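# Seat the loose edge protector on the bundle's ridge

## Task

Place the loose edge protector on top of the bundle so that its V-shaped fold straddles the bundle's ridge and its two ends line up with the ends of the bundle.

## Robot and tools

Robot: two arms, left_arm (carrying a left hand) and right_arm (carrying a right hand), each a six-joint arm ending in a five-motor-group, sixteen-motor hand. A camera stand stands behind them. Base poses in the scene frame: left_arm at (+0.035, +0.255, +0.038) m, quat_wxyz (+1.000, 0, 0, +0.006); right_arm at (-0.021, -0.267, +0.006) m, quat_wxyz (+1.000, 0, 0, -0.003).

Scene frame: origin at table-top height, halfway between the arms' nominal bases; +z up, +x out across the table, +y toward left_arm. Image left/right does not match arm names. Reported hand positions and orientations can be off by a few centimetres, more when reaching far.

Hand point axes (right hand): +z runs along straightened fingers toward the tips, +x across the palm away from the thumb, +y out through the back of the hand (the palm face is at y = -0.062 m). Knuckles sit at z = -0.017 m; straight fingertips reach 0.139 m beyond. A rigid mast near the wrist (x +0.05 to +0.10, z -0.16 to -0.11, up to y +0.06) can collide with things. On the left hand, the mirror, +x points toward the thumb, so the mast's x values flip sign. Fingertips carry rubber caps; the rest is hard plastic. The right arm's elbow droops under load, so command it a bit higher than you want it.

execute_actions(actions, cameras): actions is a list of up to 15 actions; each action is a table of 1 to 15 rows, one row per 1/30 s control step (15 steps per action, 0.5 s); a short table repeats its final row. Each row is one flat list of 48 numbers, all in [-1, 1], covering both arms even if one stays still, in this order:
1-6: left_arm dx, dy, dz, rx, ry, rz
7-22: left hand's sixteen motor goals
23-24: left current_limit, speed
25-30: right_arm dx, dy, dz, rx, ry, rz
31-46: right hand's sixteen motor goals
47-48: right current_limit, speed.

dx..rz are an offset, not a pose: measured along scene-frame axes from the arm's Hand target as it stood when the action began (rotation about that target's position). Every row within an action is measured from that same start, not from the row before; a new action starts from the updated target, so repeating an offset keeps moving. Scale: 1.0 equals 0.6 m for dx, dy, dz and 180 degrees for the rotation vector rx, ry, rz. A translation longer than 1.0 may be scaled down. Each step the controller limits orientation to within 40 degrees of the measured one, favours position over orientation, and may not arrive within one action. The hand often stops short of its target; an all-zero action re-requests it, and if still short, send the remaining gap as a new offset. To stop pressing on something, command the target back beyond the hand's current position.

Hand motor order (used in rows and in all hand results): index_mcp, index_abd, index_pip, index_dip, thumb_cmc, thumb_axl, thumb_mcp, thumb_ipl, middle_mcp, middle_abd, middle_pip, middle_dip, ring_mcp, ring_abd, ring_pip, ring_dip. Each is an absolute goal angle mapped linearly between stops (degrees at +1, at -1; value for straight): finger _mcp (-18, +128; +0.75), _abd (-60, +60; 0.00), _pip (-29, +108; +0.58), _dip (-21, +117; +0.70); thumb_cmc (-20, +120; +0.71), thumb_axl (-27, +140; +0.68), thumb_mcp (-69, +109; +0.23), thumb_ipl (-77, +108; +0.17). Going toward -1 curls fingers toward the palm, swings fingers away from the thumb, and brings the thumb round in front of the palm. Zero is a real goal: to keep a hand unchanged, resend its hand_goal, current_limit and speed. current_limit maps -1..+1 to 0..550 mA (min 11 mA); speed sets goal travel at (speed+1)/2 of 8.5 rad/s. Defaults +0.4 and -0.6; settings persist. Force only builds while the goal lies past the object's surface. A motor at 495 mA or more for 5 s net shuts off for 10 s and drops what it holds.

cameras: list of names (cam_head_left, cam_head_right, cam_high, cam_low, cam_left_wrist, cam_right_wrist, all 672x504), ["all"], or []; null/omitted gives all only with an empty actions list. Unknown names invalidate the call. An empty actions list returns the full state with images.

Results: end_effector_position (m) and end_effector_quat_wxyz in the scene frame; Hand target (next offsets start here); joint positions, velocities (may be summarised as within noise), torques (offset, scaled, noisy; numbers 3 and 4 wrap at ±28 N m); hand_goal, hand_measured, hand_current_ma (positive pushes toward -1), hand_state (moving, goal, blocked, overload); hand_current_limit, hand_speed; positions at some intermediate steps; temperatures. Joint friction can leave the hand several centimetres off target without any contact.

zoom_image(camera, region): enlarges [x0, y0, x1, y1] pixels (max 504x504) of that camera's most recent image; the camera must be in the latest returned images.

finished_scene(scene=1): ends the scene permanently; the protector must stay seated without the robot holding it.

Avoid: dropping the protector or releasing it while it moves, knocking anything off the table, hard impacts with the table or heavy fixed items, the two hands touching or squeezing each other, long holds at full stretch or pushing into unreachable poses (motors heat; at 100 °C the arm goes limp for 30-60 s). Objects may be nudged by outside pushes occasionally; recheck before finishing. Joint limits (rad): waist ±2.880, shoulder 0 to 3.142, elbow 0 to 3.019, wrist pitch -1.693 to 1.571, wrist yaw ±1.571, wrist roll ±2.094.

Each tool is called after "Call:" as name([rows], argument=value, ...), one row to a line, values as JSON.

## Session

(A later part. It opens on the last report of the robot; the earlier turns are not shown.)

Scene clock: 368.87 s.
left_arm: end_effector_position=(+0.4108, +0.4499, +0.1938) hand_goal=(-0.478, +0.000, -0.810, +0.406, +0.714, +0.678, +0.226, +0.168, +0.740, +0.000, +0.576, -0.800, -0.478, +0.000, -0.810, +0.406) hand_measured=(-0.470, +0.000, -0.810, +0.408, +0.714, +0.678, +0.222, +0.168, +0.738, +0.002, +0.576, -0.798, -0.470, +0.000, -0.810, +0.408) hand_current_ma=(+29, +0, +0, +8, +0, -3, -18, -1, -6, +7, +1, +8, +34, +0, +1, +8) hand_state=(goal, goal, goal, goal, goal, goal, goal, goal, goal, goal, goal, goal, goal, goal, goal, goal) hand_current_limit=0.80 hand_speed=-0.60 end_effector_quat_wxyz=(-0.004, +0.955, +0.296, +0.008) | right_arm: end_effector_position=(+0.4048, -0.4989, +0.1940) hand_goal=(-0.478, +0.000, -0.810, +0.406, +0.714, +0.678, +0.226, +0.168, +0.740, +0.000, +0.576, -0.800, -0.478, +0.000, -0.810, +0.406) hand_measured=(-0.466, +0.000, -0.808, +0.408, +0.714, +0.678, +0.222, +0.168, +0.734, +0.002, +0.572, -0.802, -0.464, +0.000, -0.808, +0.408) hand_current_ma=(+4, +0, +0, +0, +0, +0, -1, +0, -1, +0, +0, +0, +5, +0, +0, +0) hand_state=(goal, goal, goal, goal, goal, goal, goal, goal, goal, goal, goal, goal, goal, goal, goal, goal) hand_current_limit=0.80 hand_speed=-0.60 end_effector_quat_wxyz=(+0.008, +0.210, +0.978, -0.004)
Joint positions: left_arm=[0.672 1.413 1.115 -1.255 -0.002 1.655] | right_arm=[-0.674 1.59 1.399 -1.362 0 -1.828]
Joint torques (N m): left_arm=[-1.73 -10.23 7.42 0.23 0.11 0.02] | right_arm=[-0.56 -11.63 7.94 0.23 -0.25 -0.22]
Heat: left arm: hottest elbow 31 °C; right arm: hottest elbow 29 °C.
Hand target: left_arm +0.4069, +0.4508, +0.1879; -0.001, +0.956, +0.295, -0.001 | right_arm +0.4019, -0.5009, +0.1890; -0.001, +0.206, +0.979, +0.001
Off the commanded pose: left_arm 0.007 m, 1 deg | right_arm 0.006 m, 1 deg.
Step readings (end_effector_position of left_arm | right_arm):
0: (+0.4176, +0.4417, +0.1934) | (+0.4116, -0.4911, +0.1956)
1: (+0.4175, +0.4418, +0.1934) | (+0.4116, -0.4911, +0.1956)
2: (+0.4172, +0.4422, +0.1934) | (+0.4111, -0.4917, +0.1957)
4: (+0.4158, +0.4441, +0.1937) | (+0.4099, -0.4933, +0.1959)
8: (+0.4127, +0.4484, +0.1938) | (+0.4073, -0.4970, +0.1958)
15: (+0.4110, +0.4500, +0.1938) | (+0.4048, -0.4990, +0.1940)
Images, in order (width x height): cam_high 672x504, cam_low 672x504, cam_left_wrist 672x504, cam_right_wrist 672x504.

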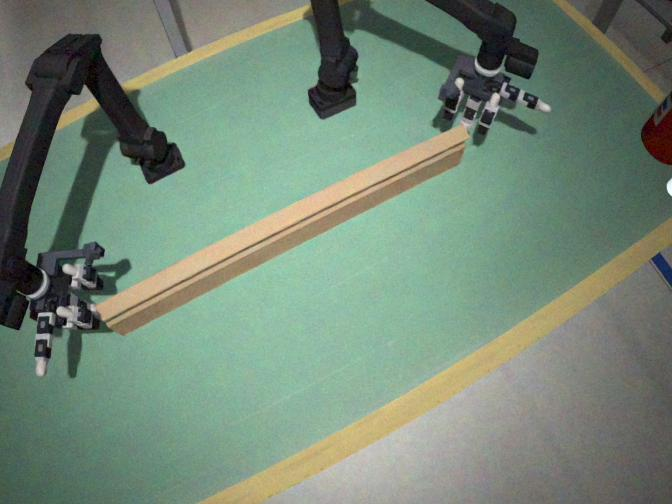

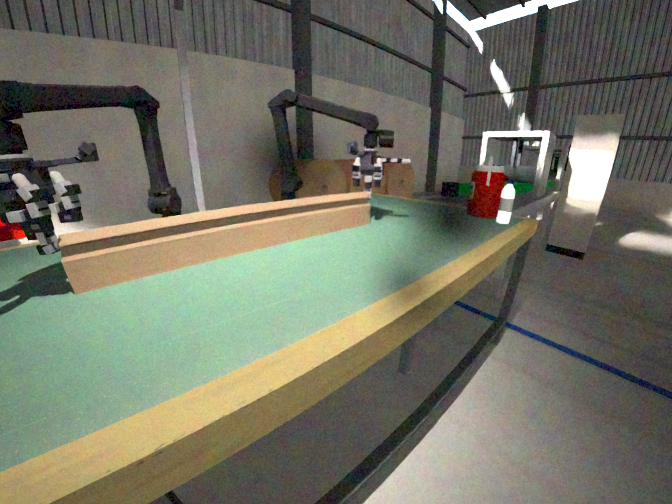

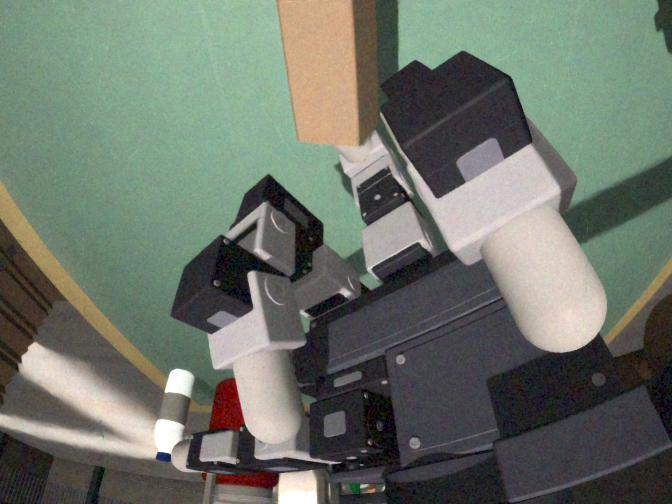

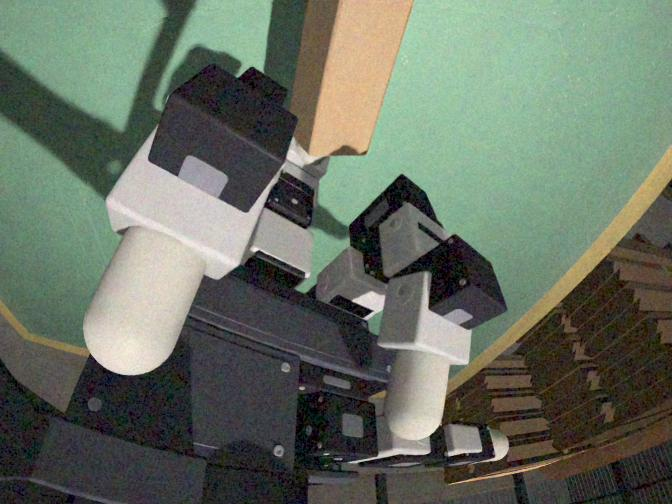

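Call:
execute_actions([
  [[-0.002,0.025,0.0,0,0,0,-0.479,0,-0.81,0.406,0.714,0.678,0.226,0.168,0.74,0,0.576,-0.8,-0.479,0,-0.81,0.406,0.8,-0.6,-0.001,-0.025,0.0,0,0,0,-0.479,0,-0.81,0.406,0.714,0.678,0.226,0.168,0.74,0,0.576,-0.8,-0.479,0,-0.81,0.406,0.8,-0.6]],
], cameras=["cam_high","cam_low","cam_left_wrist","cam_right_wrist"])

Call:
zoom_image(camera="cam_left_wrist", region=[230, 20, 430, 220])

Call:
zoom_image(camera="cam_right_wrist", region=[250, 20, 450, 220])

Call:
zoom_image(camera="cam_low", region=[20, 180, 180, 310])

Scene clock: 374.47 s.
left_arm: end_effector_position=(+0.4030, +0.4603, +0.1855) hand_goal=(-0.478, +0.000, -0.810, +0.406, +0.714, +0.678, +0.226, +0.168, +0.740, +0.000, +0.576, -0.800, -0.478, +0.000, -0.810, +0.406) hand_measured=(-0.470, +0.000, -0.810, +0.408, +0.714, +0.678, +0.222, +0.168, +0.740, +0.002, +0.576, -0.800, -0.470, +0.000, -0.810, +0.408) hand_current_ma=(+29, +0, +0, +8, +0, -3, -18, -1, -2, +7, -2, -2, +34, +0, +1, +8) hand_state=(goal, goal, goal, goal, goal, goal, goal, goal, goal, goal, goal, goal, goal, goal, goal, goal) hand_current_limit=0.80 hand_speed=-0.60 end_effector_quat_wxyz=(+0.001, +0.955, +0.297, -0.002) | right_arm: end_effector_position=(+0.3964, -0.5075, +0.1852) hand_goal=(-0.478, +0.000, -0.810, +0.406, +0.714, +0.678, +0.226, +0.168, +0.740, +0.000, +0.576, -0.800, -0.478, +0.000, -0.810, +0.406) hand_measured=(-0.466, +0.000, -0.808, +0.408, +0.714, +0.678, +0.222, +0.168, +0.724, -0.002, +0.564, -0.810, -0.464, +0.000, -0.808, +0.408) hand_current_ma=(+4, +0, +0, +0, +0, +0, -1, +0, -7, +0, -4, -2, +5, +0, +0, +0) hand_state=(goal, goal, goal, goal, goal, goal, goal, goal, goal, goal, goal, goal, goal, goal, goal, goal) hand_current_limit=0.80 hand_speed=-0.60 end_effector_quat_wxyz=(-0.004, +0.209, +0.978, +0.003)
Joint positions: left_arm=[0.705 1.434 1.115 -1.255 0 1.685] | right_arm=[-0.7 1.61 1.399 -1.369 -0.002 -1.857]
Joint torques (N m): left_arm=[-1.85 -10.29 9.4 0.21 0.04 0.02] | right_arm=[-0.56 -11.52 9.87 0.27 -0.19 -0.13]
Heat: left arm: hottest elbow 32 °C; right arm: hottest elbow 29 °C.
Hand target: left_arm +0.4058, +0.4657, +0.1878; +0.000, +0.956, +0.295, -0.001 | right_arm +0.4014, -0.5158, +0.1890; -0.001, +0.206, +0.979, +0.001
Off the commanded pose: left_arm 0.007 m, 0 deg | right_arm 0.010 m, 1 deg.
Step readings (end_effector_position of left_arm | right_arm):
0: (+0.4108, +0.4498, +0.1938) | (+0.4047, -0.4989, +0.1940)
1: (+0.4108, +0.4498, +0.1936) | (+0.4047, -0.4988, +0.1940)
2: (+0.4102, +0.4505, +0.1935) | (+0.4044, -0.4991, +0.1937)
4: (+0.4091, +0.4518, +0.1924) | (+0.4035, -0.5002, +0.1927)
8: (+0.4058, +0.4567, +0.1893) | (+0.3993, -0.5046, +0.1889)
15: (+0.4031, +0.4605, +0.1855) | (+0.3965, -0.5075, +0.1852)
Images, in order (width x height): cam_high 672x504, cam_low 672x504, cam_left_wrist 672x504, cam_right_wrist 672x504.

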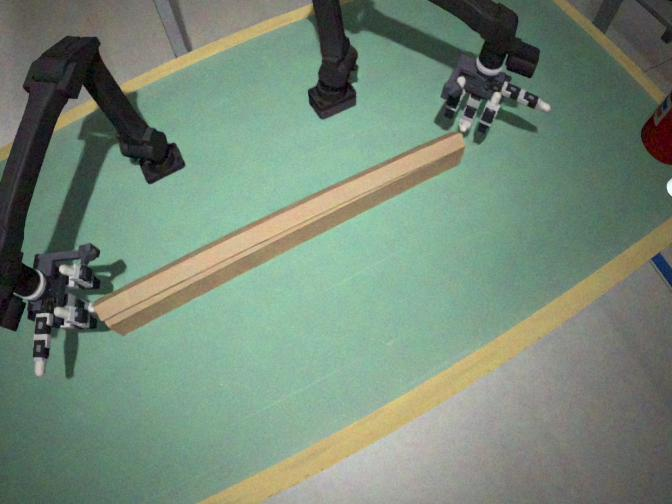

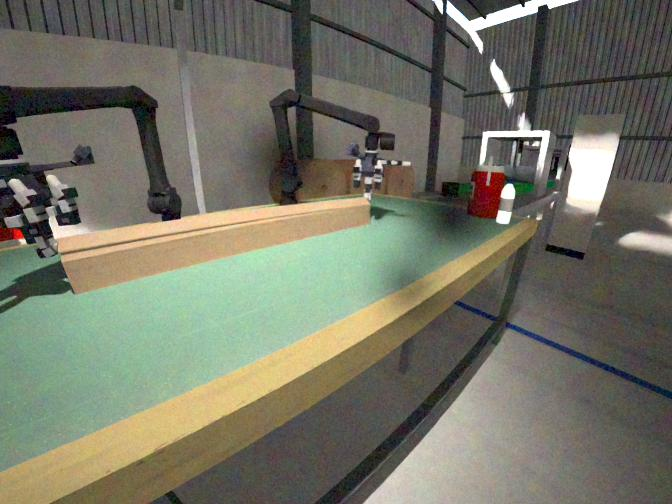

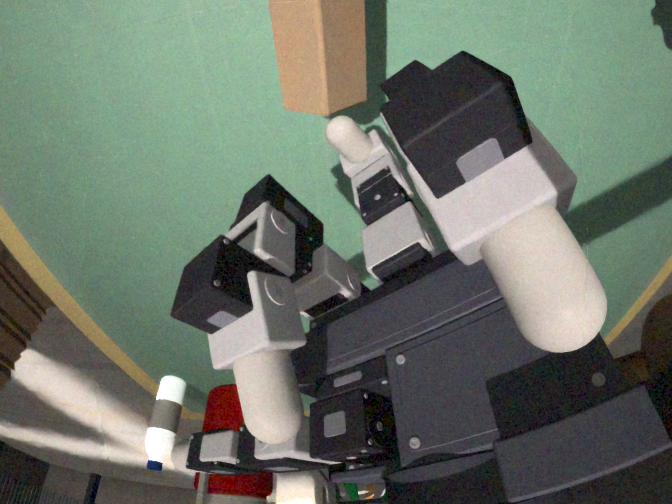

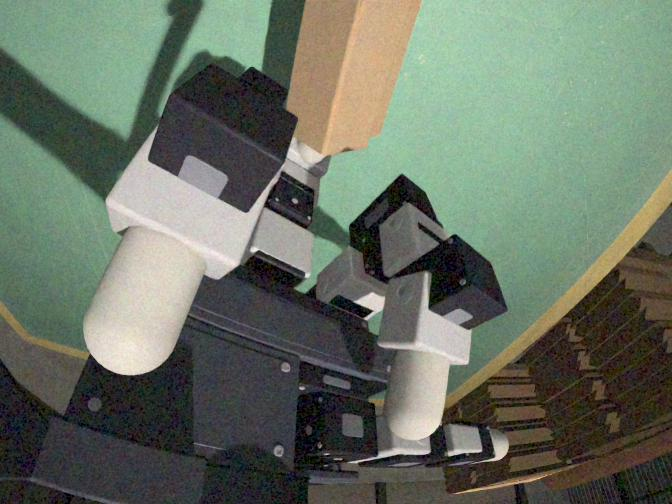

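Scaled by 2.520 from the camera's 672x504 image, which has a finer 960x720 frame.

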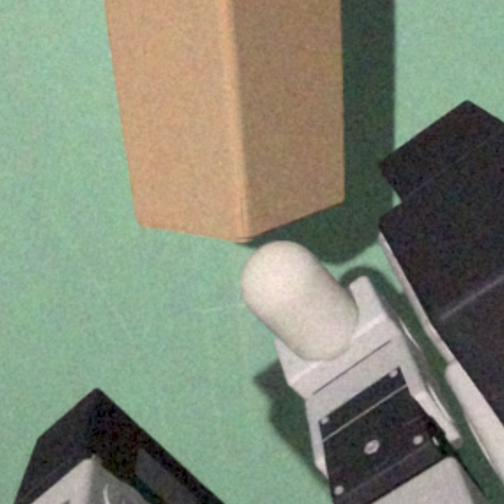

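Scaled by 2.520 from the camera's 672x504 image, which has a finer 960x720 frame.

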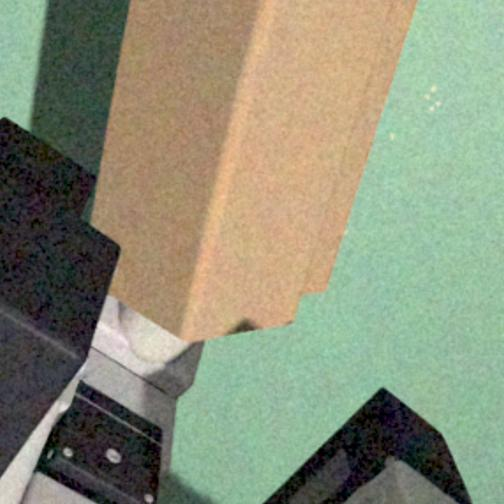

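Scaled by 3.150.

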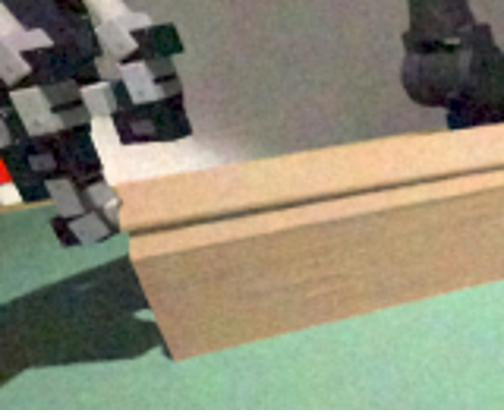

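Call:
execute_actions([
  [[0,0.0,0.0,0,0,0,-0.479,0,-0.81,0.406,0.714,0.678,0.226,0.168,0.74,0,0.576,-0.8,-0.479,0,-0.81,0.406,0.8,-0.6,0,-0.035,0.0,0,0,0,-0.479,0,-0.81,0.406,0.714,0.678,0.226,0.168,0.74,0,0.576,-0.8,-0.479,0,-0.81,0.406,0.8,-0.6]],
], cameras=["cam_high","cam_low","cam_left_wrist","cam_right_wrist"])

Call:
zoom_image(camera="cam_left_wrist", region=[230, 20, 430, 220])

Call:
zoom_image(camera="cam_right_wrist", region=[250, 20, 450, 220])

Call:
zoom_image(camera="cam_low", region=[20, 180, 180, 310])

Call:
zoom_image(camera="cam_low", region=[300, 150, 420, 250])

Scene clock: 379.63 s.
left_arm: end_effector_position=(+0.4030, +0.4603, +0.1855) hand_goal=(-0.478, +0.000, -0.810, +0.406, +0.714, +0.678, +0.226, +0.168, +0.740, +0.000, +0.576, -0.800, -0.478, +0.000, -0.810, +0.406) hand_measured=(-0.470, +0.000, -0.810, +0.408, +0.714, +0.678, +0.222, +0.168, +0.740, +0.002, +0.576, -0.800, -0.470, +0.000, -0.810, +0.408) hand_current_ma=(+29, +0, +0, +8, +0, -3, -18, -1, -2, +7, -2, -2, +34, +0, +1, +8) hand_state=(goal, goal, goal, goal, goal, goal, goal, goal, goal, goal, goal, goal, goal, goal, goal, goal) hand_current_limit=0.80 hand_speed=-0.60 end_effector_quat_wxyz=(+0.001, +0.955, +0.297, -0.002) | right_arm: end_effector_position=(+0.3887, -0.5222, +0.1701) hand_goal=(-0.478, +0.000, -0.810, +0.406, +0.714, +0.678, +0.226, +0.168, +0.740, +0.000, +0.576, -0.800, -0.478, +0.000, -0.810, +0.406) hand_measured=(-0.466, +0.000, -0.808, +0.408, +0.714, +0.678, +0.222, +0.168, +0.736, +0.000, +0.574, -0.802, -0.464, +0.000, -0.808, +0.408) hand_current_ma=(+4, +0, +0, +0, +0, +0, -1, +0, +0, +0, +0, +0, +5, +0, +0, +0) hand_state=(goal, goal, goal, goal, goal, goal, goal, goal, goal, goal, goal, goal, goal, goal, goal, goal) hand_current_limit=0.80 hand_speed=-0.60 end_effector_quat_wxyz=(-0.021, +0.212, +0.977, +0.013)
Joint positions: left_arm=[0.705 1.434 1.115 -1.255 0 1.686] | right_arm=[-0.734 1.652 1.409 -1.377 -0.002 -1.883]
Joint torques (N m): left_arm=[-2.08 -10.29 9.32 0.1 0.02 -0.01] | right_arm=[-0.38 -12.57 11.99 0.16 -0.17 -0.21]
Heat: left arm: hottest elbow 32 °C; right arm: hottest elbow 30 °C.
Hand target: left_arm +0.4058, +0.4657, +0.1878; +0.000, +0.956, +0.295, -0.001 | right_arm +0.4012, -0.5369, +0.1889; -0.001, +0.206, +0.979, +0.001
Off the commanded pose: left_arm 0.007 m, 0 deg | right_arm 0.027 m, 3 deg.
Step readings (end_effector_position of left_arm | right_arm):
0: (+0.4030, +0.4603, +0.1855) | (+0.3964, -0.5074, +0.1852)
1: (+0.4030, +0.4603, +0.1855) | (+0.3963, -0.5076, +0.1850)
2: (+0.4030, +0.4603, +0.1855) | (+0.3955, -0.5086, +0.1846)
4: (+0.4030, +0.4603, +0.1855) | (+0.3942, -0.5101, +0.1832)
8: (+0.4030, +0.4603, +0.1855) | (+0.3903, -0.5168, +0.1773)
15: (+0.4030, +0.4603, +0.1855) | (+0.3887, -0.5222, +0.1702)
Images, in order (width x height): cam_high 672x504, cam_low 672x504, cam_left_wrist 672x504, cam_right_wrist 672x504.

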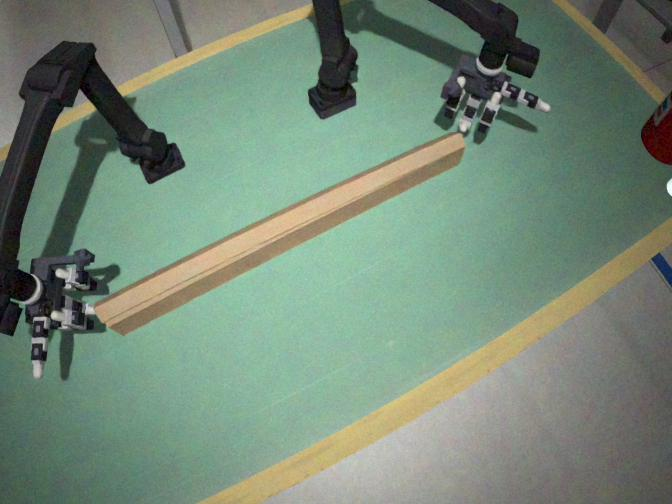

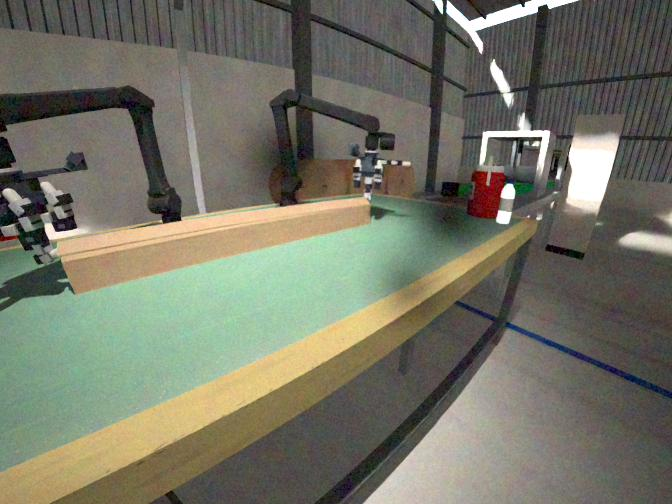

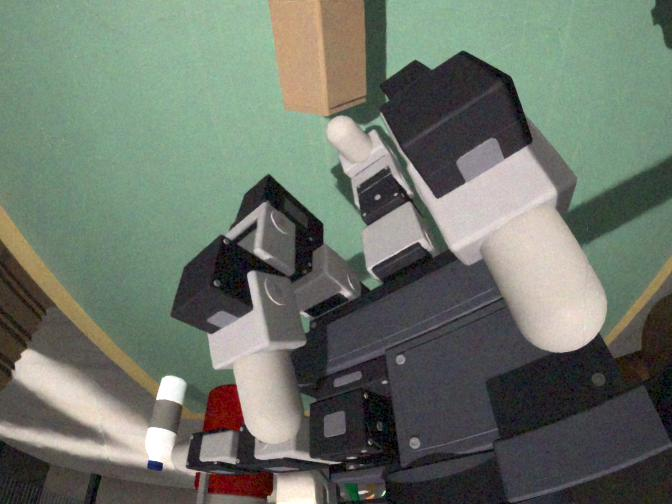

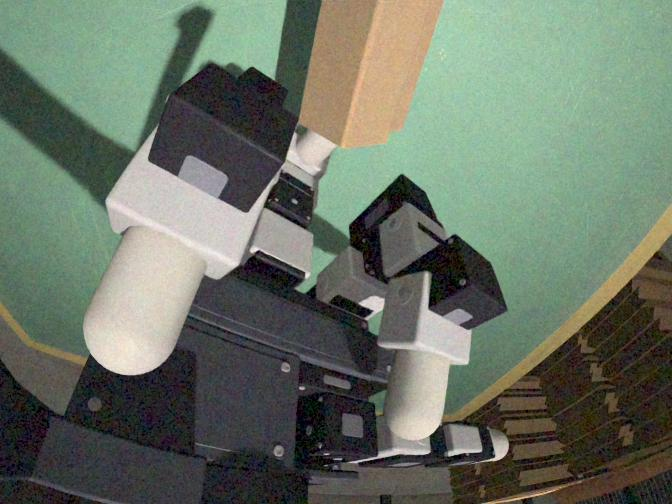

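Scaled by 2.520 from the camera's 672x504 image, which has a finer 960x720 frame.

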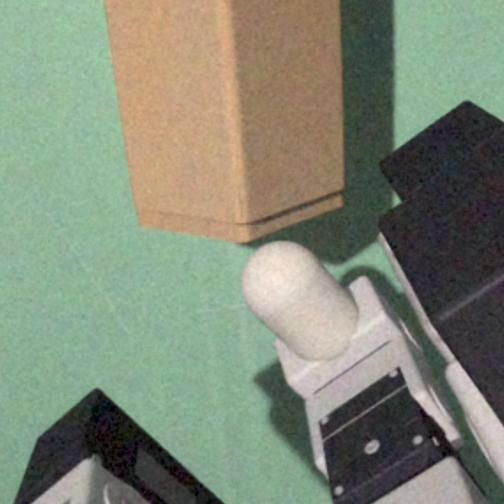

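Scaled by 2.520 from the camera's 672x504 image, which has a finer 960x720 frame.

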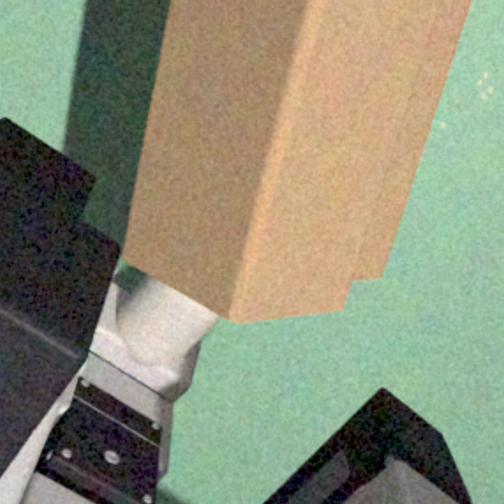

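Scaled by 3.150.

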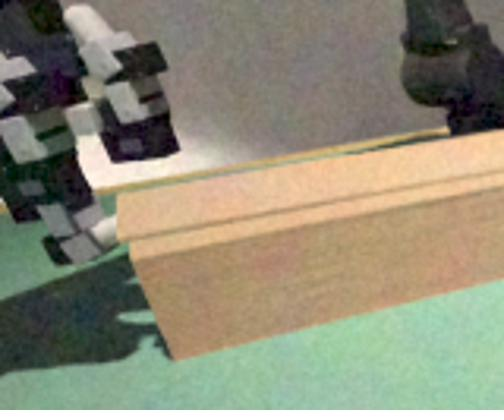

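Scaled by 4.200.

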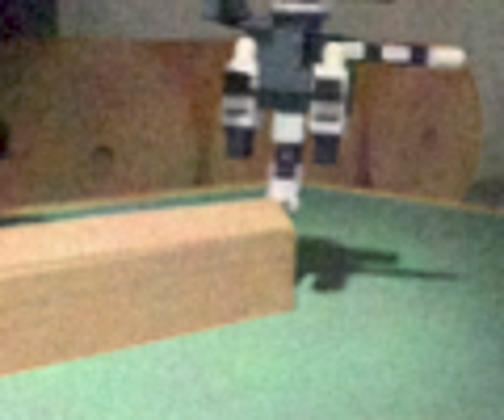

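Call:
execute_actions([
  [[0,0.0,0.0,0,0,0,-0.479,0,-0.81,0.406,0.714,0.678,0.226,0.168,0.74,0,0.576,-0.8,-0.479,0,-0.81,0.406,0.8,-0.6,-0.015,-0.035,-0.01,0,0,0,-0.479,0,-0.81,0.406,0.714,0.678,0.226,0.168,0.74,0,0.576,-0.8,-0.479,0,-0.81,0.406,0.8,-0.6]],
], cameras=["cam_low","cam_left_wrist","cam_right_wrist"])

Call:
zoom_image(camera="cam_left_wrist", region=[230, 20, 430, 220])

Call:
zoom_image(camera="cam_right_wrist", region=[270, 20, 470, 220])

Call:
zoom_image(camera="cam_low", region=[20, 180, 180, 310])

Scene clock: 383.83 s.
left_arm: end_effector_position=(+0.4030, +0.4603, +0.1855) hand_goal=(-0.478, +0.000, -0.810, +0.406, +0.714, +0.678, +0.226, +0.168, +0.740, +0.000, +0.576, -0.800, -0.478, +0.000, -0.810, +0.406) hand_measured=(-0.470, +0.000, -0.810, +0.408, +0.714, +0.678, +0.222, +0.168, +0.740, +0.002, +0.576, -0.800, -0.470, +0.000, -0.810, +0.408) hand_current_ma=(+29, +0, +0, +8, +0, -3, -18, -1, -2, +7, -2, -2, +34, +0, +1, +8) hand_state=(goal, goal, goal, goal, goal, goal, goal, goal, goal, goal, goal, goal, goal, goal, goal, goal) hand_current_limit=0.80 hand_speed=-0.60 end_effector_quat_wxyz=(+0.001, +0.955, +0.297, -0.002) | right_arm: end_effector_position=(+0.3773, -0.5420, +0.1658) hand_goal=(-0.478, +0.000, -0.810, +0.406, +0.714, +0.678, +0.226, +0.168, +0.740, +0.000, +0.576, -0.800, -0.478, +0.000, -0.810, +0.406) hand_measured=(-0.466, +0.000, -0.808, +0.408, +0.714, +0.678, +0.222, +0.168, +0.738, +0.000, +0.574, -0.800, -0.464, +0.000, -0.808, +0.408) hand_current_ma=(+4, +0, +0, +0, +0, +0, -1, +0, +0, +0, +0, +0, +5, +0, +0, +0) hand_state=(goal, goal, goal, goal, goal, goal, goal, goal, goal, goal, goal, goal, goal, goal, goal, goal) hand_current_limit=0.80 hand_speed=-0.60 end_effector_quat_wxyz=(-0.023, +0.214, +0.977, +0.015)
Joint positions: left_arm=[0.705 1.434 1.115 -1.255 0 1.686] | right_arm=[-0.78 1.672 1.423 -1.377 -0.001 -1.926]
Joint torques (N m): left_arm=[-1.55 -10.93 9.26 0.2 0.01 0.03] | right_arm=[0.09 -12.57 11.99 0.44 -0.19 -0.15]
Heat: left arm: hottest elbow 32 °C; right arm: hottest elbow 31 °C.
Hand target: left_arm +0.4058, +0.4657, +0.1878; +0.000, +0.956, +0.295, -0.001 | right_arm +0.3923, -0.5577, +0.1828; -0.001, +0.206, +0.979, +0.001
Off the commanded pose: left_arm 0.007 m, 0 deg | right_arm 0.028 m, 3 deg.
Step readings (end_effector_position of left_arm | right_arm):
0: (+0.4030, +0.4603, +0.1855) | (+0.3887, -0.5222, +0.1701)
1: (+0.4030, +0.4603, +0.1855) | (+0.3886, -0.5221, +0.1701)
2: (+0.4030, +0.4603, +0.1855) | (+0.3879, -0.5234, +0.1702)
4: (+0.4030, +0.4603, +0.1855) | (+0.3870, -0.5259, +0.1702)
8: (+0.4030, +0.4603, +0.1855) | (+0.3824, -0.5362, +0.1689)
15: (+0.4030, +0.4603, +0.1855) | (+0.3776, -0.5422, +0.1658)
Images, in order (width x height): cam_low 672x504, cam_left_wrist 672x504, cam_right_wrist 672x504.

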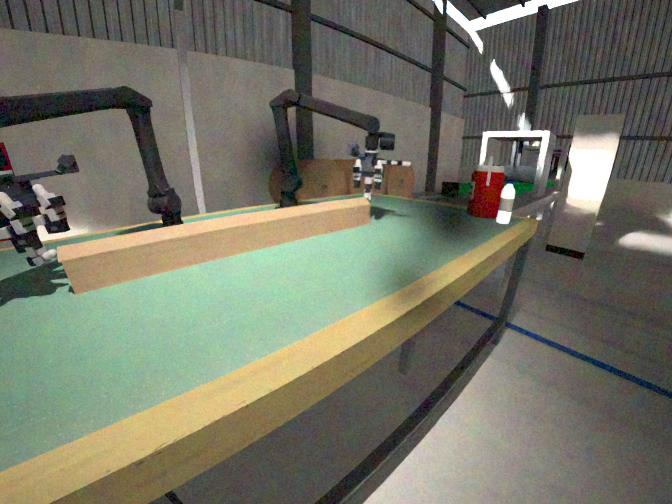

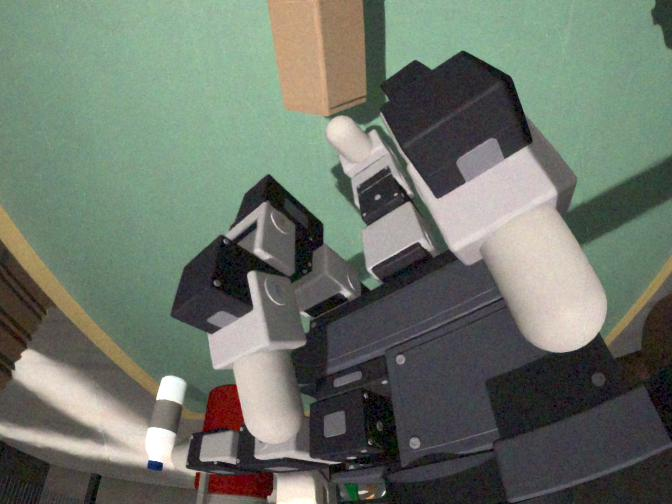

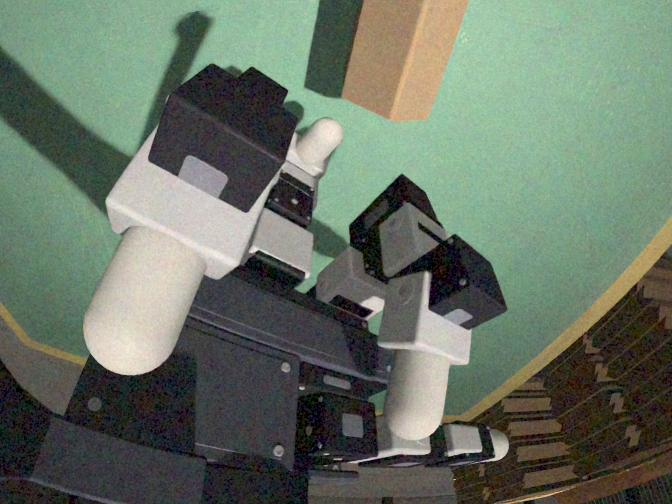

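Scaled by 2.520 from the camera's 672x504 image, which has a finer 960x720 frame.

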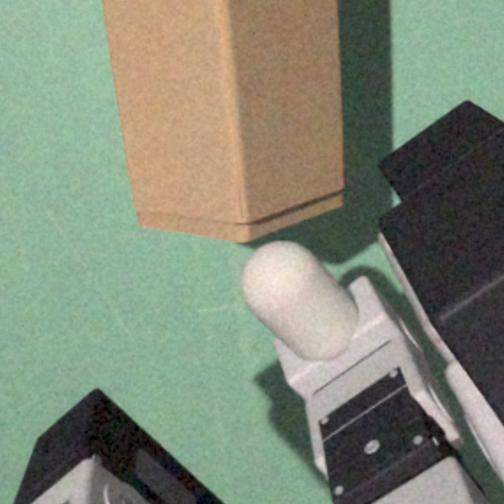

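Scaled by 2.520 from the camera's 672x504 image, which has a finer 960x720 frame.

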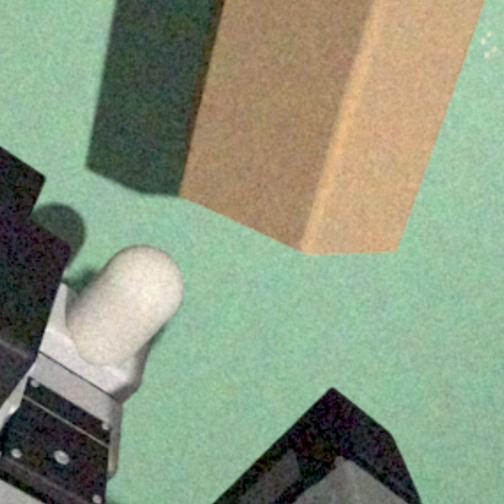

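Scaled by 3.150.

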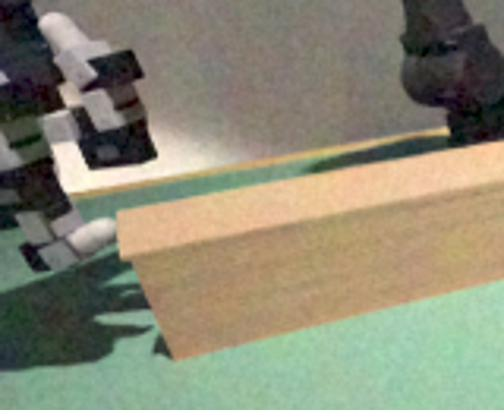

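Call:
execute_actions([
  [[0,0.02,0.01,0,0,0,-0.479,0,-0.81,0.406,0.714,0.678,0.226,0.168,0.74,0,0.576,-0.8,-0.479,0,-0.81,0.406,0.8,-0.6,0.03,-0.02,0.015,0,0,0,-0.479,0,-0.81,0.406,0.714,0.678,0.226,0.168,0.74,0,0.576,-0.8,-0.479,0,-0.81,0.406,0.8,-0.6]],
  [[0,0.0,0.0,0,0,0,-0.479,0,-0.81,0.406,0.714,0.678,0.226,0.168,0.74,0,0.576,-0.8,-0.479,0,-0.81,0.406,0.8,-0.6,0.03,0,0,0,0,0,-0.479,0,-0.81,0.406,0.714,0.678,0.226,0.168,0.74,0,0.576,-0.8,-0.479,0,-0.81,0.406,0.8,-0.6]],
], cameras=["cam_high","cam_low","cam_left_wrist","cam_right_wrist"])

Call:
zoom_image(camera="cam_right_wrist", region=[250, 20, 450, 220])

Call:
zoom_image(camera="cam_low", region=[300, 150, 420, 250])

Scene clock: 395.90 s.
left_arm: end_effector_position=(+0.3956, +0.4644, +0.1803) hand_goal=(-0.478, +0.000, -0.810, +0.406, +0.714, +0.678, +0.226, +0.168, +0.740, +0.000, +0.576, -0.800, -0.478, +0.000, -0.810, +0.406) hand_measured=(-0.470, +0.000, -0.810, +0.408, +0.714, +0.678, +0.222, +0.168, +0.740, +0.002, +0.576, -0.800, -0.470, +0.000, -0.810, +0.408) hand_current_ma=(+29, +0, +0, +8, +0, -3, -18, -1, -2, +7, -2, -2, +34, +0, +1, +8) hand_state=(goal, goal, goal, goal, goal, goal, goal, goal, goal, goal, goal, goal, goal, goal, goal, goal) hand_current_limit=0.80 hand_speed=-0.60 end_effector_quat_wxyz=(+0.006, +0.955, +0.296, -0.013) | right_arm: end_effector_position=(+0.4123, -0.5574, +0.1747) hand_goal=(-0.478, +0.000, -0.810, +0.406, +0.714, +0.678, +0.226, +0.168, +0.740, +0.000, +0.576, -0.800, -0.478, +0.000, -0.810, +0.406) hand_measured=(-0.466, +0.000, -0.808, +0.408, +0.714, +0.678, +0.222, +0.168, +0.738, +0.000, +0.574, -0.800, -0.464, +0.000, -0.808, +0.408) hand_current_ma=(+4, +0, +0, +0, +0, +0, -1, +0, +0, +0, +0, +0, +5, +0, +0, +0) hand_state=(goal, goal, goal, goal, goal, goal, goal, goal, goal, goal, goal, goal, goal, goal, goal, goal) hand_current_limit=0.80 hand_speed=-0.60 end_effector_quat_wxyz=(-0.017, +0.200, +0.980, +0.011)
Joint positions: left_arm=[0.725 1.447 1.115 -1.266 0 1.707] | right_arm=[-0.753 1.755 1.558 -1.414 -0.001 -1.927]
Joint torques (N m): left_arm=[-2.2 -10.34 11.9 -0.18 0.01 0.02] | right_arm=[0.32 -13.8 12.23 -0.06 -0.24 0.11]
Heat: left arm: hottest elbow 33 °C; right arm: hottest elbow 31 °C.
Hand target: left_arm +0.4058, +0.4777, +0.1938; -0.001, +0.956, +0.295, -0.001 | right_arm +0.4283, -0.5698, +0.1920; -0.001, +0.206, +0.979, +0.001
Off the commanded pose: left_arm 0.021 m, 2 deg | right_arm 0.027 m, 2 deg.
Step readings (end_effector_position of left_arm | right_arm):
0: (+0.4030, +0.4603, +0.1855) | (+0.3772, -0.5421, +0.1659)
1: (+0.4029, +0.4603, +0.1855) | (+0.3776, -0.5422, +0.1661)
2: (+0.4027, +0.4604, +0.1855) | (+0.3784, -0.5431, +0.1667)
4: (+0.4014, +0.4611, +0.1848) | (+0.3832, -0.5479, +0.1694)
8: (+0.3979, +0.4631, +0.1820) | (+0.3939, -0.5586, +0.1753)
15: (+0.3958, +0.4646, +0.1803) | (+0.3959, -0.5606, +0.1767)
16: (+0.3958, +0.4646, +0.1803) | (+0.3959, -0.5606, +0.1765)
17: (+0.3958, +0.4645, +0.1803) | (+0.3964, -0.5603, +0.1764)
19: (+0.3958, +0.4645, +0.1803) | (+0.3997, -0.5611, +0.1766)
23: (+0.3957, +0.4644, +0.1803) | (+0.4092, -0.5612, +0.1762)
30: (+0.3956, +0.4644, +0.1803) | (+0.4124, -0.5575, +0.1747)
Images, in order (width x height): cam_high 672x504, cam_low 672x504, cam_left_wrist 672x504, cam_right_wrist 672x504.

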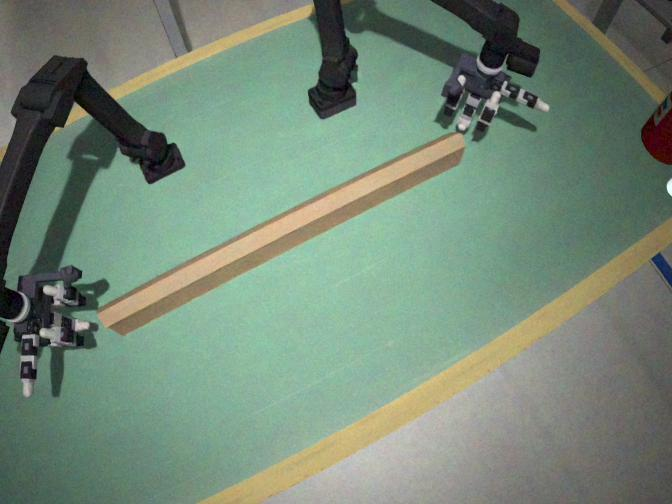

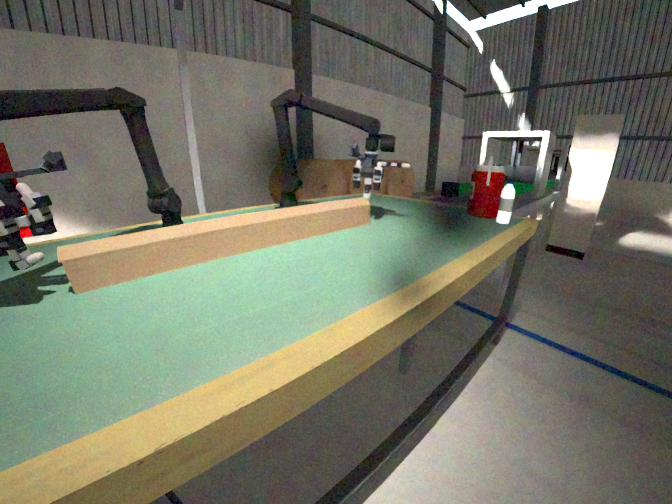

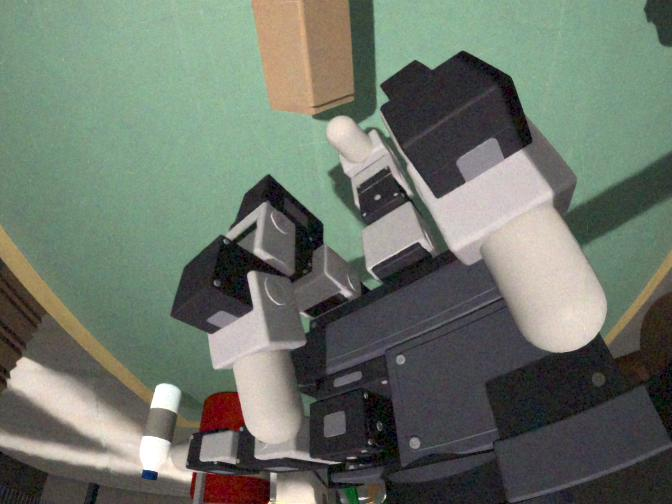

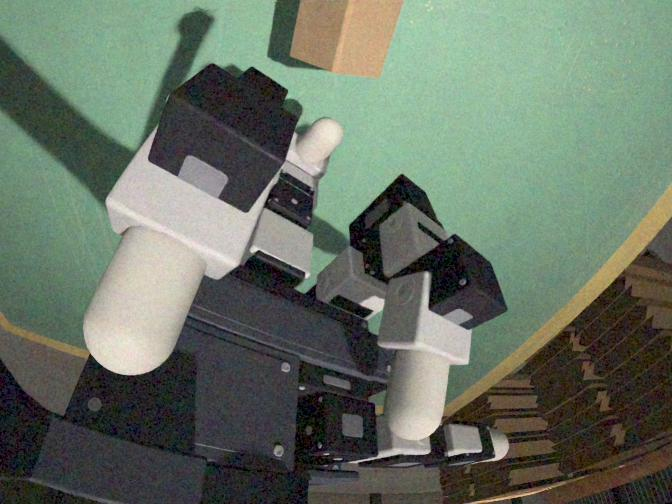

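Scaled by 2.520 from the camera's 672x504 image, which has a finer 960x720 frame.

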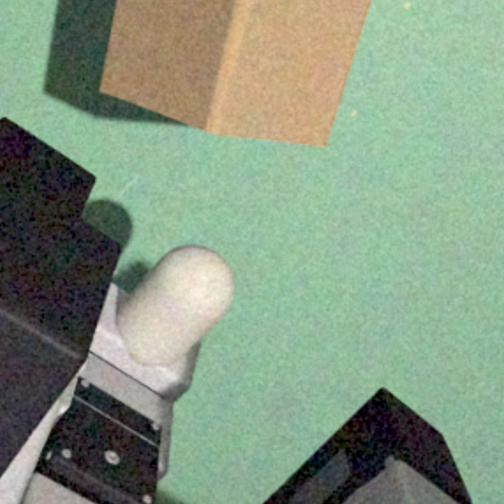

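Scaled by 4.200.

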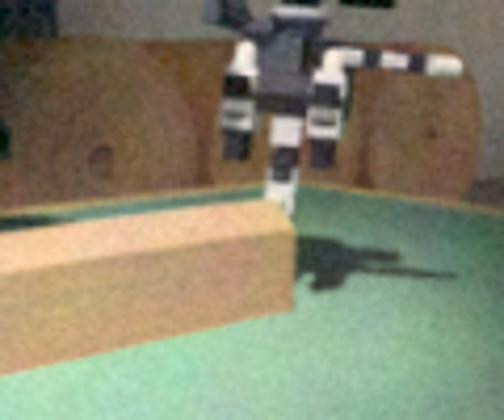

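Call:
execute_actions([
  [[0,0.0,0.0,0,0,0,-0.479,0,-0.81,0.406,0.714,0.678,0.226,0.168,0.74,0,0.576,-0.8,-0.479,0,-0.81,0.406,0.8,-0.6,0.002,0.04,-0.003,0,0,0,-0.479,0,-0.81,0.406,0.714,0.678,0.226,0.168,0.74,0,0.576,-0.8,-0.479,0,-0.81,0.406,0.8,-0.6]],
], cameras=["cam_low","cam_left_wrist","cam_right_wrist"])

Call:
zoom_image(camera="cam_right_wrist", region=[250, 20, 450, 220])

Scene clock: 400.27 s.
left_arm: end_effector_position=(+0.3956, +0.4644, +0.1803) hand_goal=(-0.478, +0.000, -0.810, +0.406, +0.714, +0.678, +0.226, +0.168, +0.740, +0.000, +0.576, -0.800, -0.478, +0.000, -0.810, +0.406) hand_measured=(-0.470, +0.000, -0.810, +0.408, +0.714, +0.678, +0.222, +0.168, +0.740, +0.002, +0.576, -0.800, -0.470, +0.000, -0.810, +0.408) hand_current_ma=(+29, +0, +0, +8, +0, -3, -18, -1, -2, +7, -2, -2, +34, +0, +1, +8) hand_state=(goal, goal, goal, goal, goal, goal, goal, goal, goal, goal, goal, goal, goal, goal, goal, goal) hand_current_limit=0.80 hand_speed=-0.60 end_effector_quat_wxyz=(+0.006, +0.955, +0.296, -0.013) | right_arm: end_effector_position=(+0.4244, -0.5431, +0.1810) hand_goal=(-0.478, +0.000, -0.810, +0.406, +0.714, +0.678, +0.226, +0.168, +0.740, +0.000, +0.576, -0.800, -0.478, +0.000, -0.810, +0.406) hand_measured=(-0.466, +0.000, -0.808, +0.408, +0.714, +0.678, +0.222, +0.168, +0.738, +0.000, +0.574, -0.800, -0.464, +0.000, -0.808, +0.408) hand_current_ma=(+4, +0, +0, +0, +0, +0, -1, +0, +0, +0, +0, +0, +5, +0, +0, +0) hand_state=(goal, goal, goal, goal, goal, goal, goal, goal, goal, goal, goal, goal, goal, goal, goal, goal) hand_current_limit=0.80 hand_speed=-0.60 end_effector_quat_wxyz=(-0.012, +0.199, +0.980, +0.008)
Joint positions: left_arm=[0.725 1.447 1.115 -1.266 0 1.707] | right_arm=[-0.717 1.742 1.558 -1.414 -0.001 -1.894]
Joint torques (N m): left_arm=[-1.73 -10.46 11.85 -0.16 0.01 0.01] | right_arm=[0.21 -15.38 8.46 0.57 -0.23 0.12]
Heat: left arm: hottest elbow 34 °C; right arm: hottest elbow 31 °C.
Hand target: left_arm +0.4058, +0.4777, +0.1938; -0.001, +0.956, +0.295, -0.001 | right_arm +0.4295, -0.5459, +0.1901; -0.001, +0.206, +0.979, +0.001
Off the commanded pose: left_arm 0.021 m, 2 deg | right_arm 0.011 m, 2 deg.
Step readings (end_effector_position of left_arm | right_arm):
0: (+0.3956, +0.4644, +0.1803) | (+0.4123, -0.5574, +0.1747)
1: (+0.3956, +0.4644, +0.1803) | (+0.4123, -0.5574, +0.1747)
2: (+0.3956, +0.4644, +0.1803) | (+0.4130, -0.5567, +0.1747)
4: (+0.3956, +0.4644, +0.1803) | (+0.4146, -0.5554, +0.1746)
8: (+0.3956, +0.4644, +0.1803) | (+0.4198, -0.5491, +0.1761)
15: (+0.3956, +0.4644, +0.1803) | (+0.4242, -0.5429, +0.1808)
Images, in order (width x height): cam_low 672x504, cam_left_wrist 672x504, cam_right_wrist 672x504.

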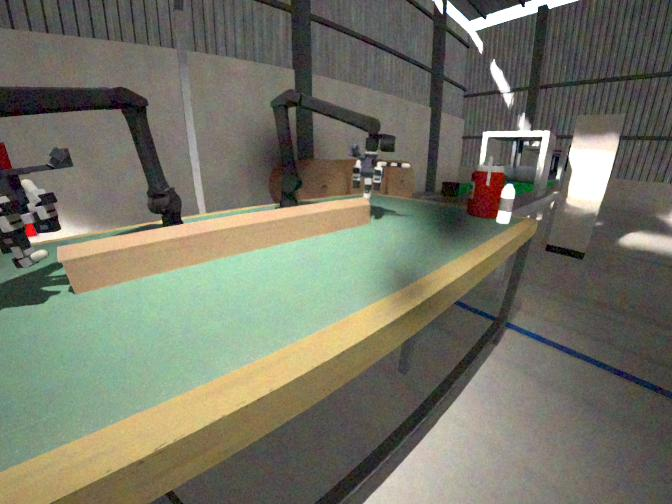

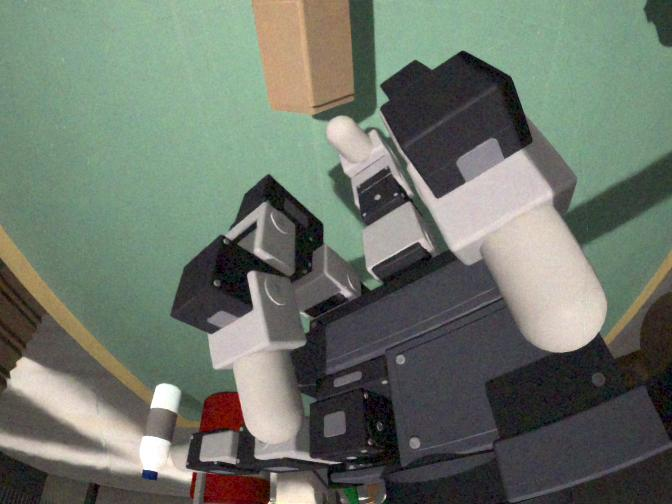

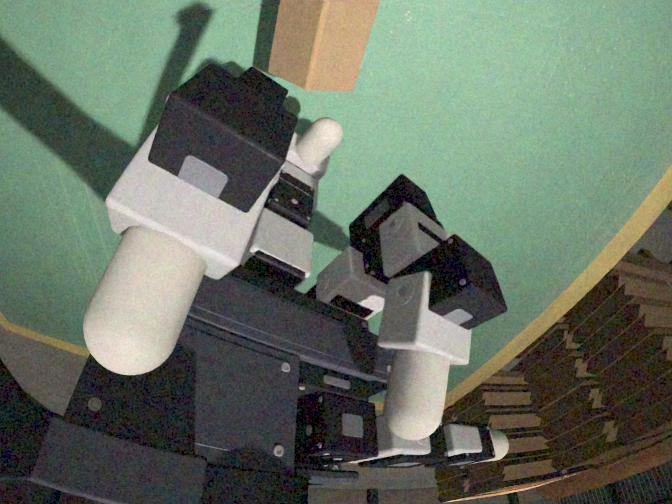

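Scaled by 2.520 from the camera's 672x504 image, which has a finer 960x720 frame.

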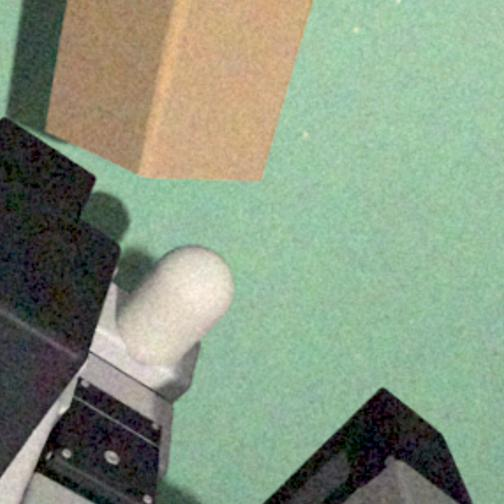

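Call:
execute_actions([
  [[0,0.0,0.0,0,0,0,-0.479,0,-0.81,0.406,0.714,0.678,0.226,0.168,0.74,0,0.576,-0.8,-0.479,0,-0.81,0.406,0.8,-0.6,-0.03,0.005,-0.03,0,0,0,-0.479,0,-0.81,0.406,0.714,0.678,0.226,0.168,0.74,0,0.576,-0.8,-0.479,0,-0.81,0.406,0.8,-0.6]],
], cameras=["cam_right_wrist"])

Call:
zoom_image(camera="cam_right_wrist", region=[250, 20, 450, 220])

Scene clock: 404.10 s.
left_arm: end_effector_position=(+0.3956, +0.4644, +0.1803) hand_goal=(-0.478, +0.000, -0.810, +0.406, +0.714, +0.678, +0.226, +0.168, +0.740, +0.000, +0.576, -0.800, -0.478, +0.000, -0.810, +0.406) hand_measured=(-0.470, +0.000, -0.810, +0.408, +0.714, +0.678, +0.222, +0.168, +0.740, +0.002, +0.576, -0.800, -0.470, +0.000, -0.810, +0.408) hand_current_ma=(+29, +0, +0, +8, +0, -3, -18, -1, -2, +7, -2, -2, +34, +0, +1, +8) hand_state=(goal, goal, goal, goal, goal, goal, goal, goal, goal, goal, goal, goal, goal, goal, goal, goal) hand_current_limit=0.80 hand_speed=-0.60 end_effector_quat_wxyz=(+0.006, +0.955, +0.296, -0.013) | right_arm: end_effector_position=(+0.4149, -0.5406, +0.1708) hand_goal=(-0.478, +0.000, -0.810, +0.406, +0.714, +0.678, +0.226, +0.168, +0.740, +0.000, +0.576, -0.800, -0.478, +0.000, -0.810, +0.406) hand_measured=(-0.466, +0.000, -0.808, +0.408, +0.714, +0.678, +0.222, +0.168, +0.738, +0.000, +0.574, -0.800, -0.464, +0.000, -0.808, +0.408) hand_current_ma=(+4, +0, +0, +0, +0, +0, -1, +0, +0, +0, +0, +0, +5, +0, +0, +0) hand_state=(goal, goal, goal, goal, goal, goal, goal, goal, goal, goal, goal, goal, goal, goal, goal, goal) hand_current_limit=0.80 hand_speed=-0.60 end_effector_quat_wxyz=(-0.006, +0.203, +0.979, +0.004)
Joint positions: left_arm=[0.725 1.447 1.115 -1.266 0 1.707] | right_arm=[-0.726 1.715 1.495 -1.366 -0.001 -1.893]
Joint torques (N m): left_arm=[-1.96 -10.46 11.89 -0.1 0 -0.01] | right_arm=[-0.62 -15.15 6.58 0.85 -0.21 -0.06]
Heat: left arm: hottest elbow 34 °C; right arm: hottest elbow 30 °C.
Hand target: left_arm +0.4058, +0.4777, +0.1938; -0.001, +0.956, +0.295, -0.001 | right_arm +0.4115, -0.5427, +0.1721; -0.001, +0.205, +0.979, +0.001
Off the commanded pose: left_arm 0.021 m, 2 deg | right_arm 0.004 m, 1 deg.
Step readings (end_effector_position of left_arm | right_arm):
0: (+0.3956, +0.4644, +0.1803) | (+0.4244, -0.5431, +0.1810)
1: (+0.3956, +0.4644, +0.1803) | (+0.4244, -0.5431, +0.1810)
2: (+0.3956, +0.4644, +0.1803) | (+0.4245, -0.5431, +0.1807)
4: (+0.3956, +0.4644, +0.1803) | (+0.4237, -0.5427, +0.1788)
8: (+0.3956, +0.4644, +0.1803) | (+0.4169, -0.5386, +0.1736)
15: (+0.3956, +0.4644, +0.1803) | (+0.4147, -0.5405, +0.1709)
Images, in order (width x height): cam_right_wrist 672x504.

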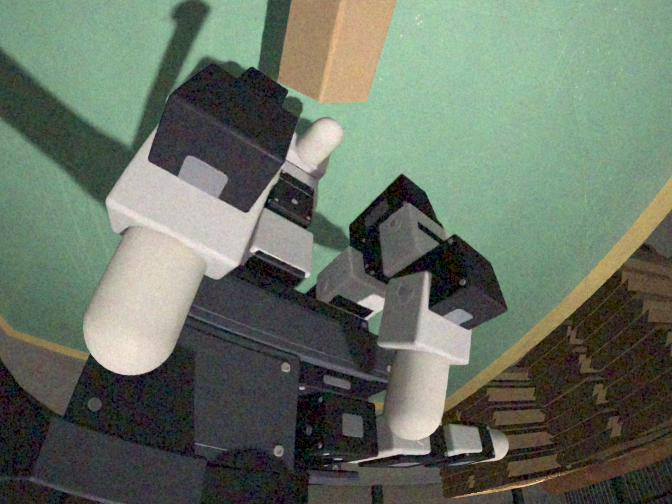

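Scaled by 2.520 from the camera's 672x504 image, which has a finer 960x720 frame.

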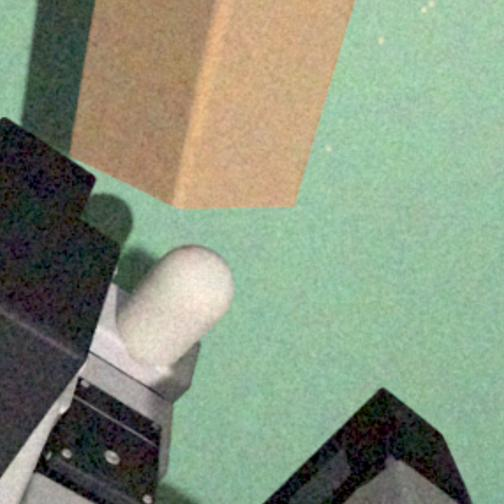

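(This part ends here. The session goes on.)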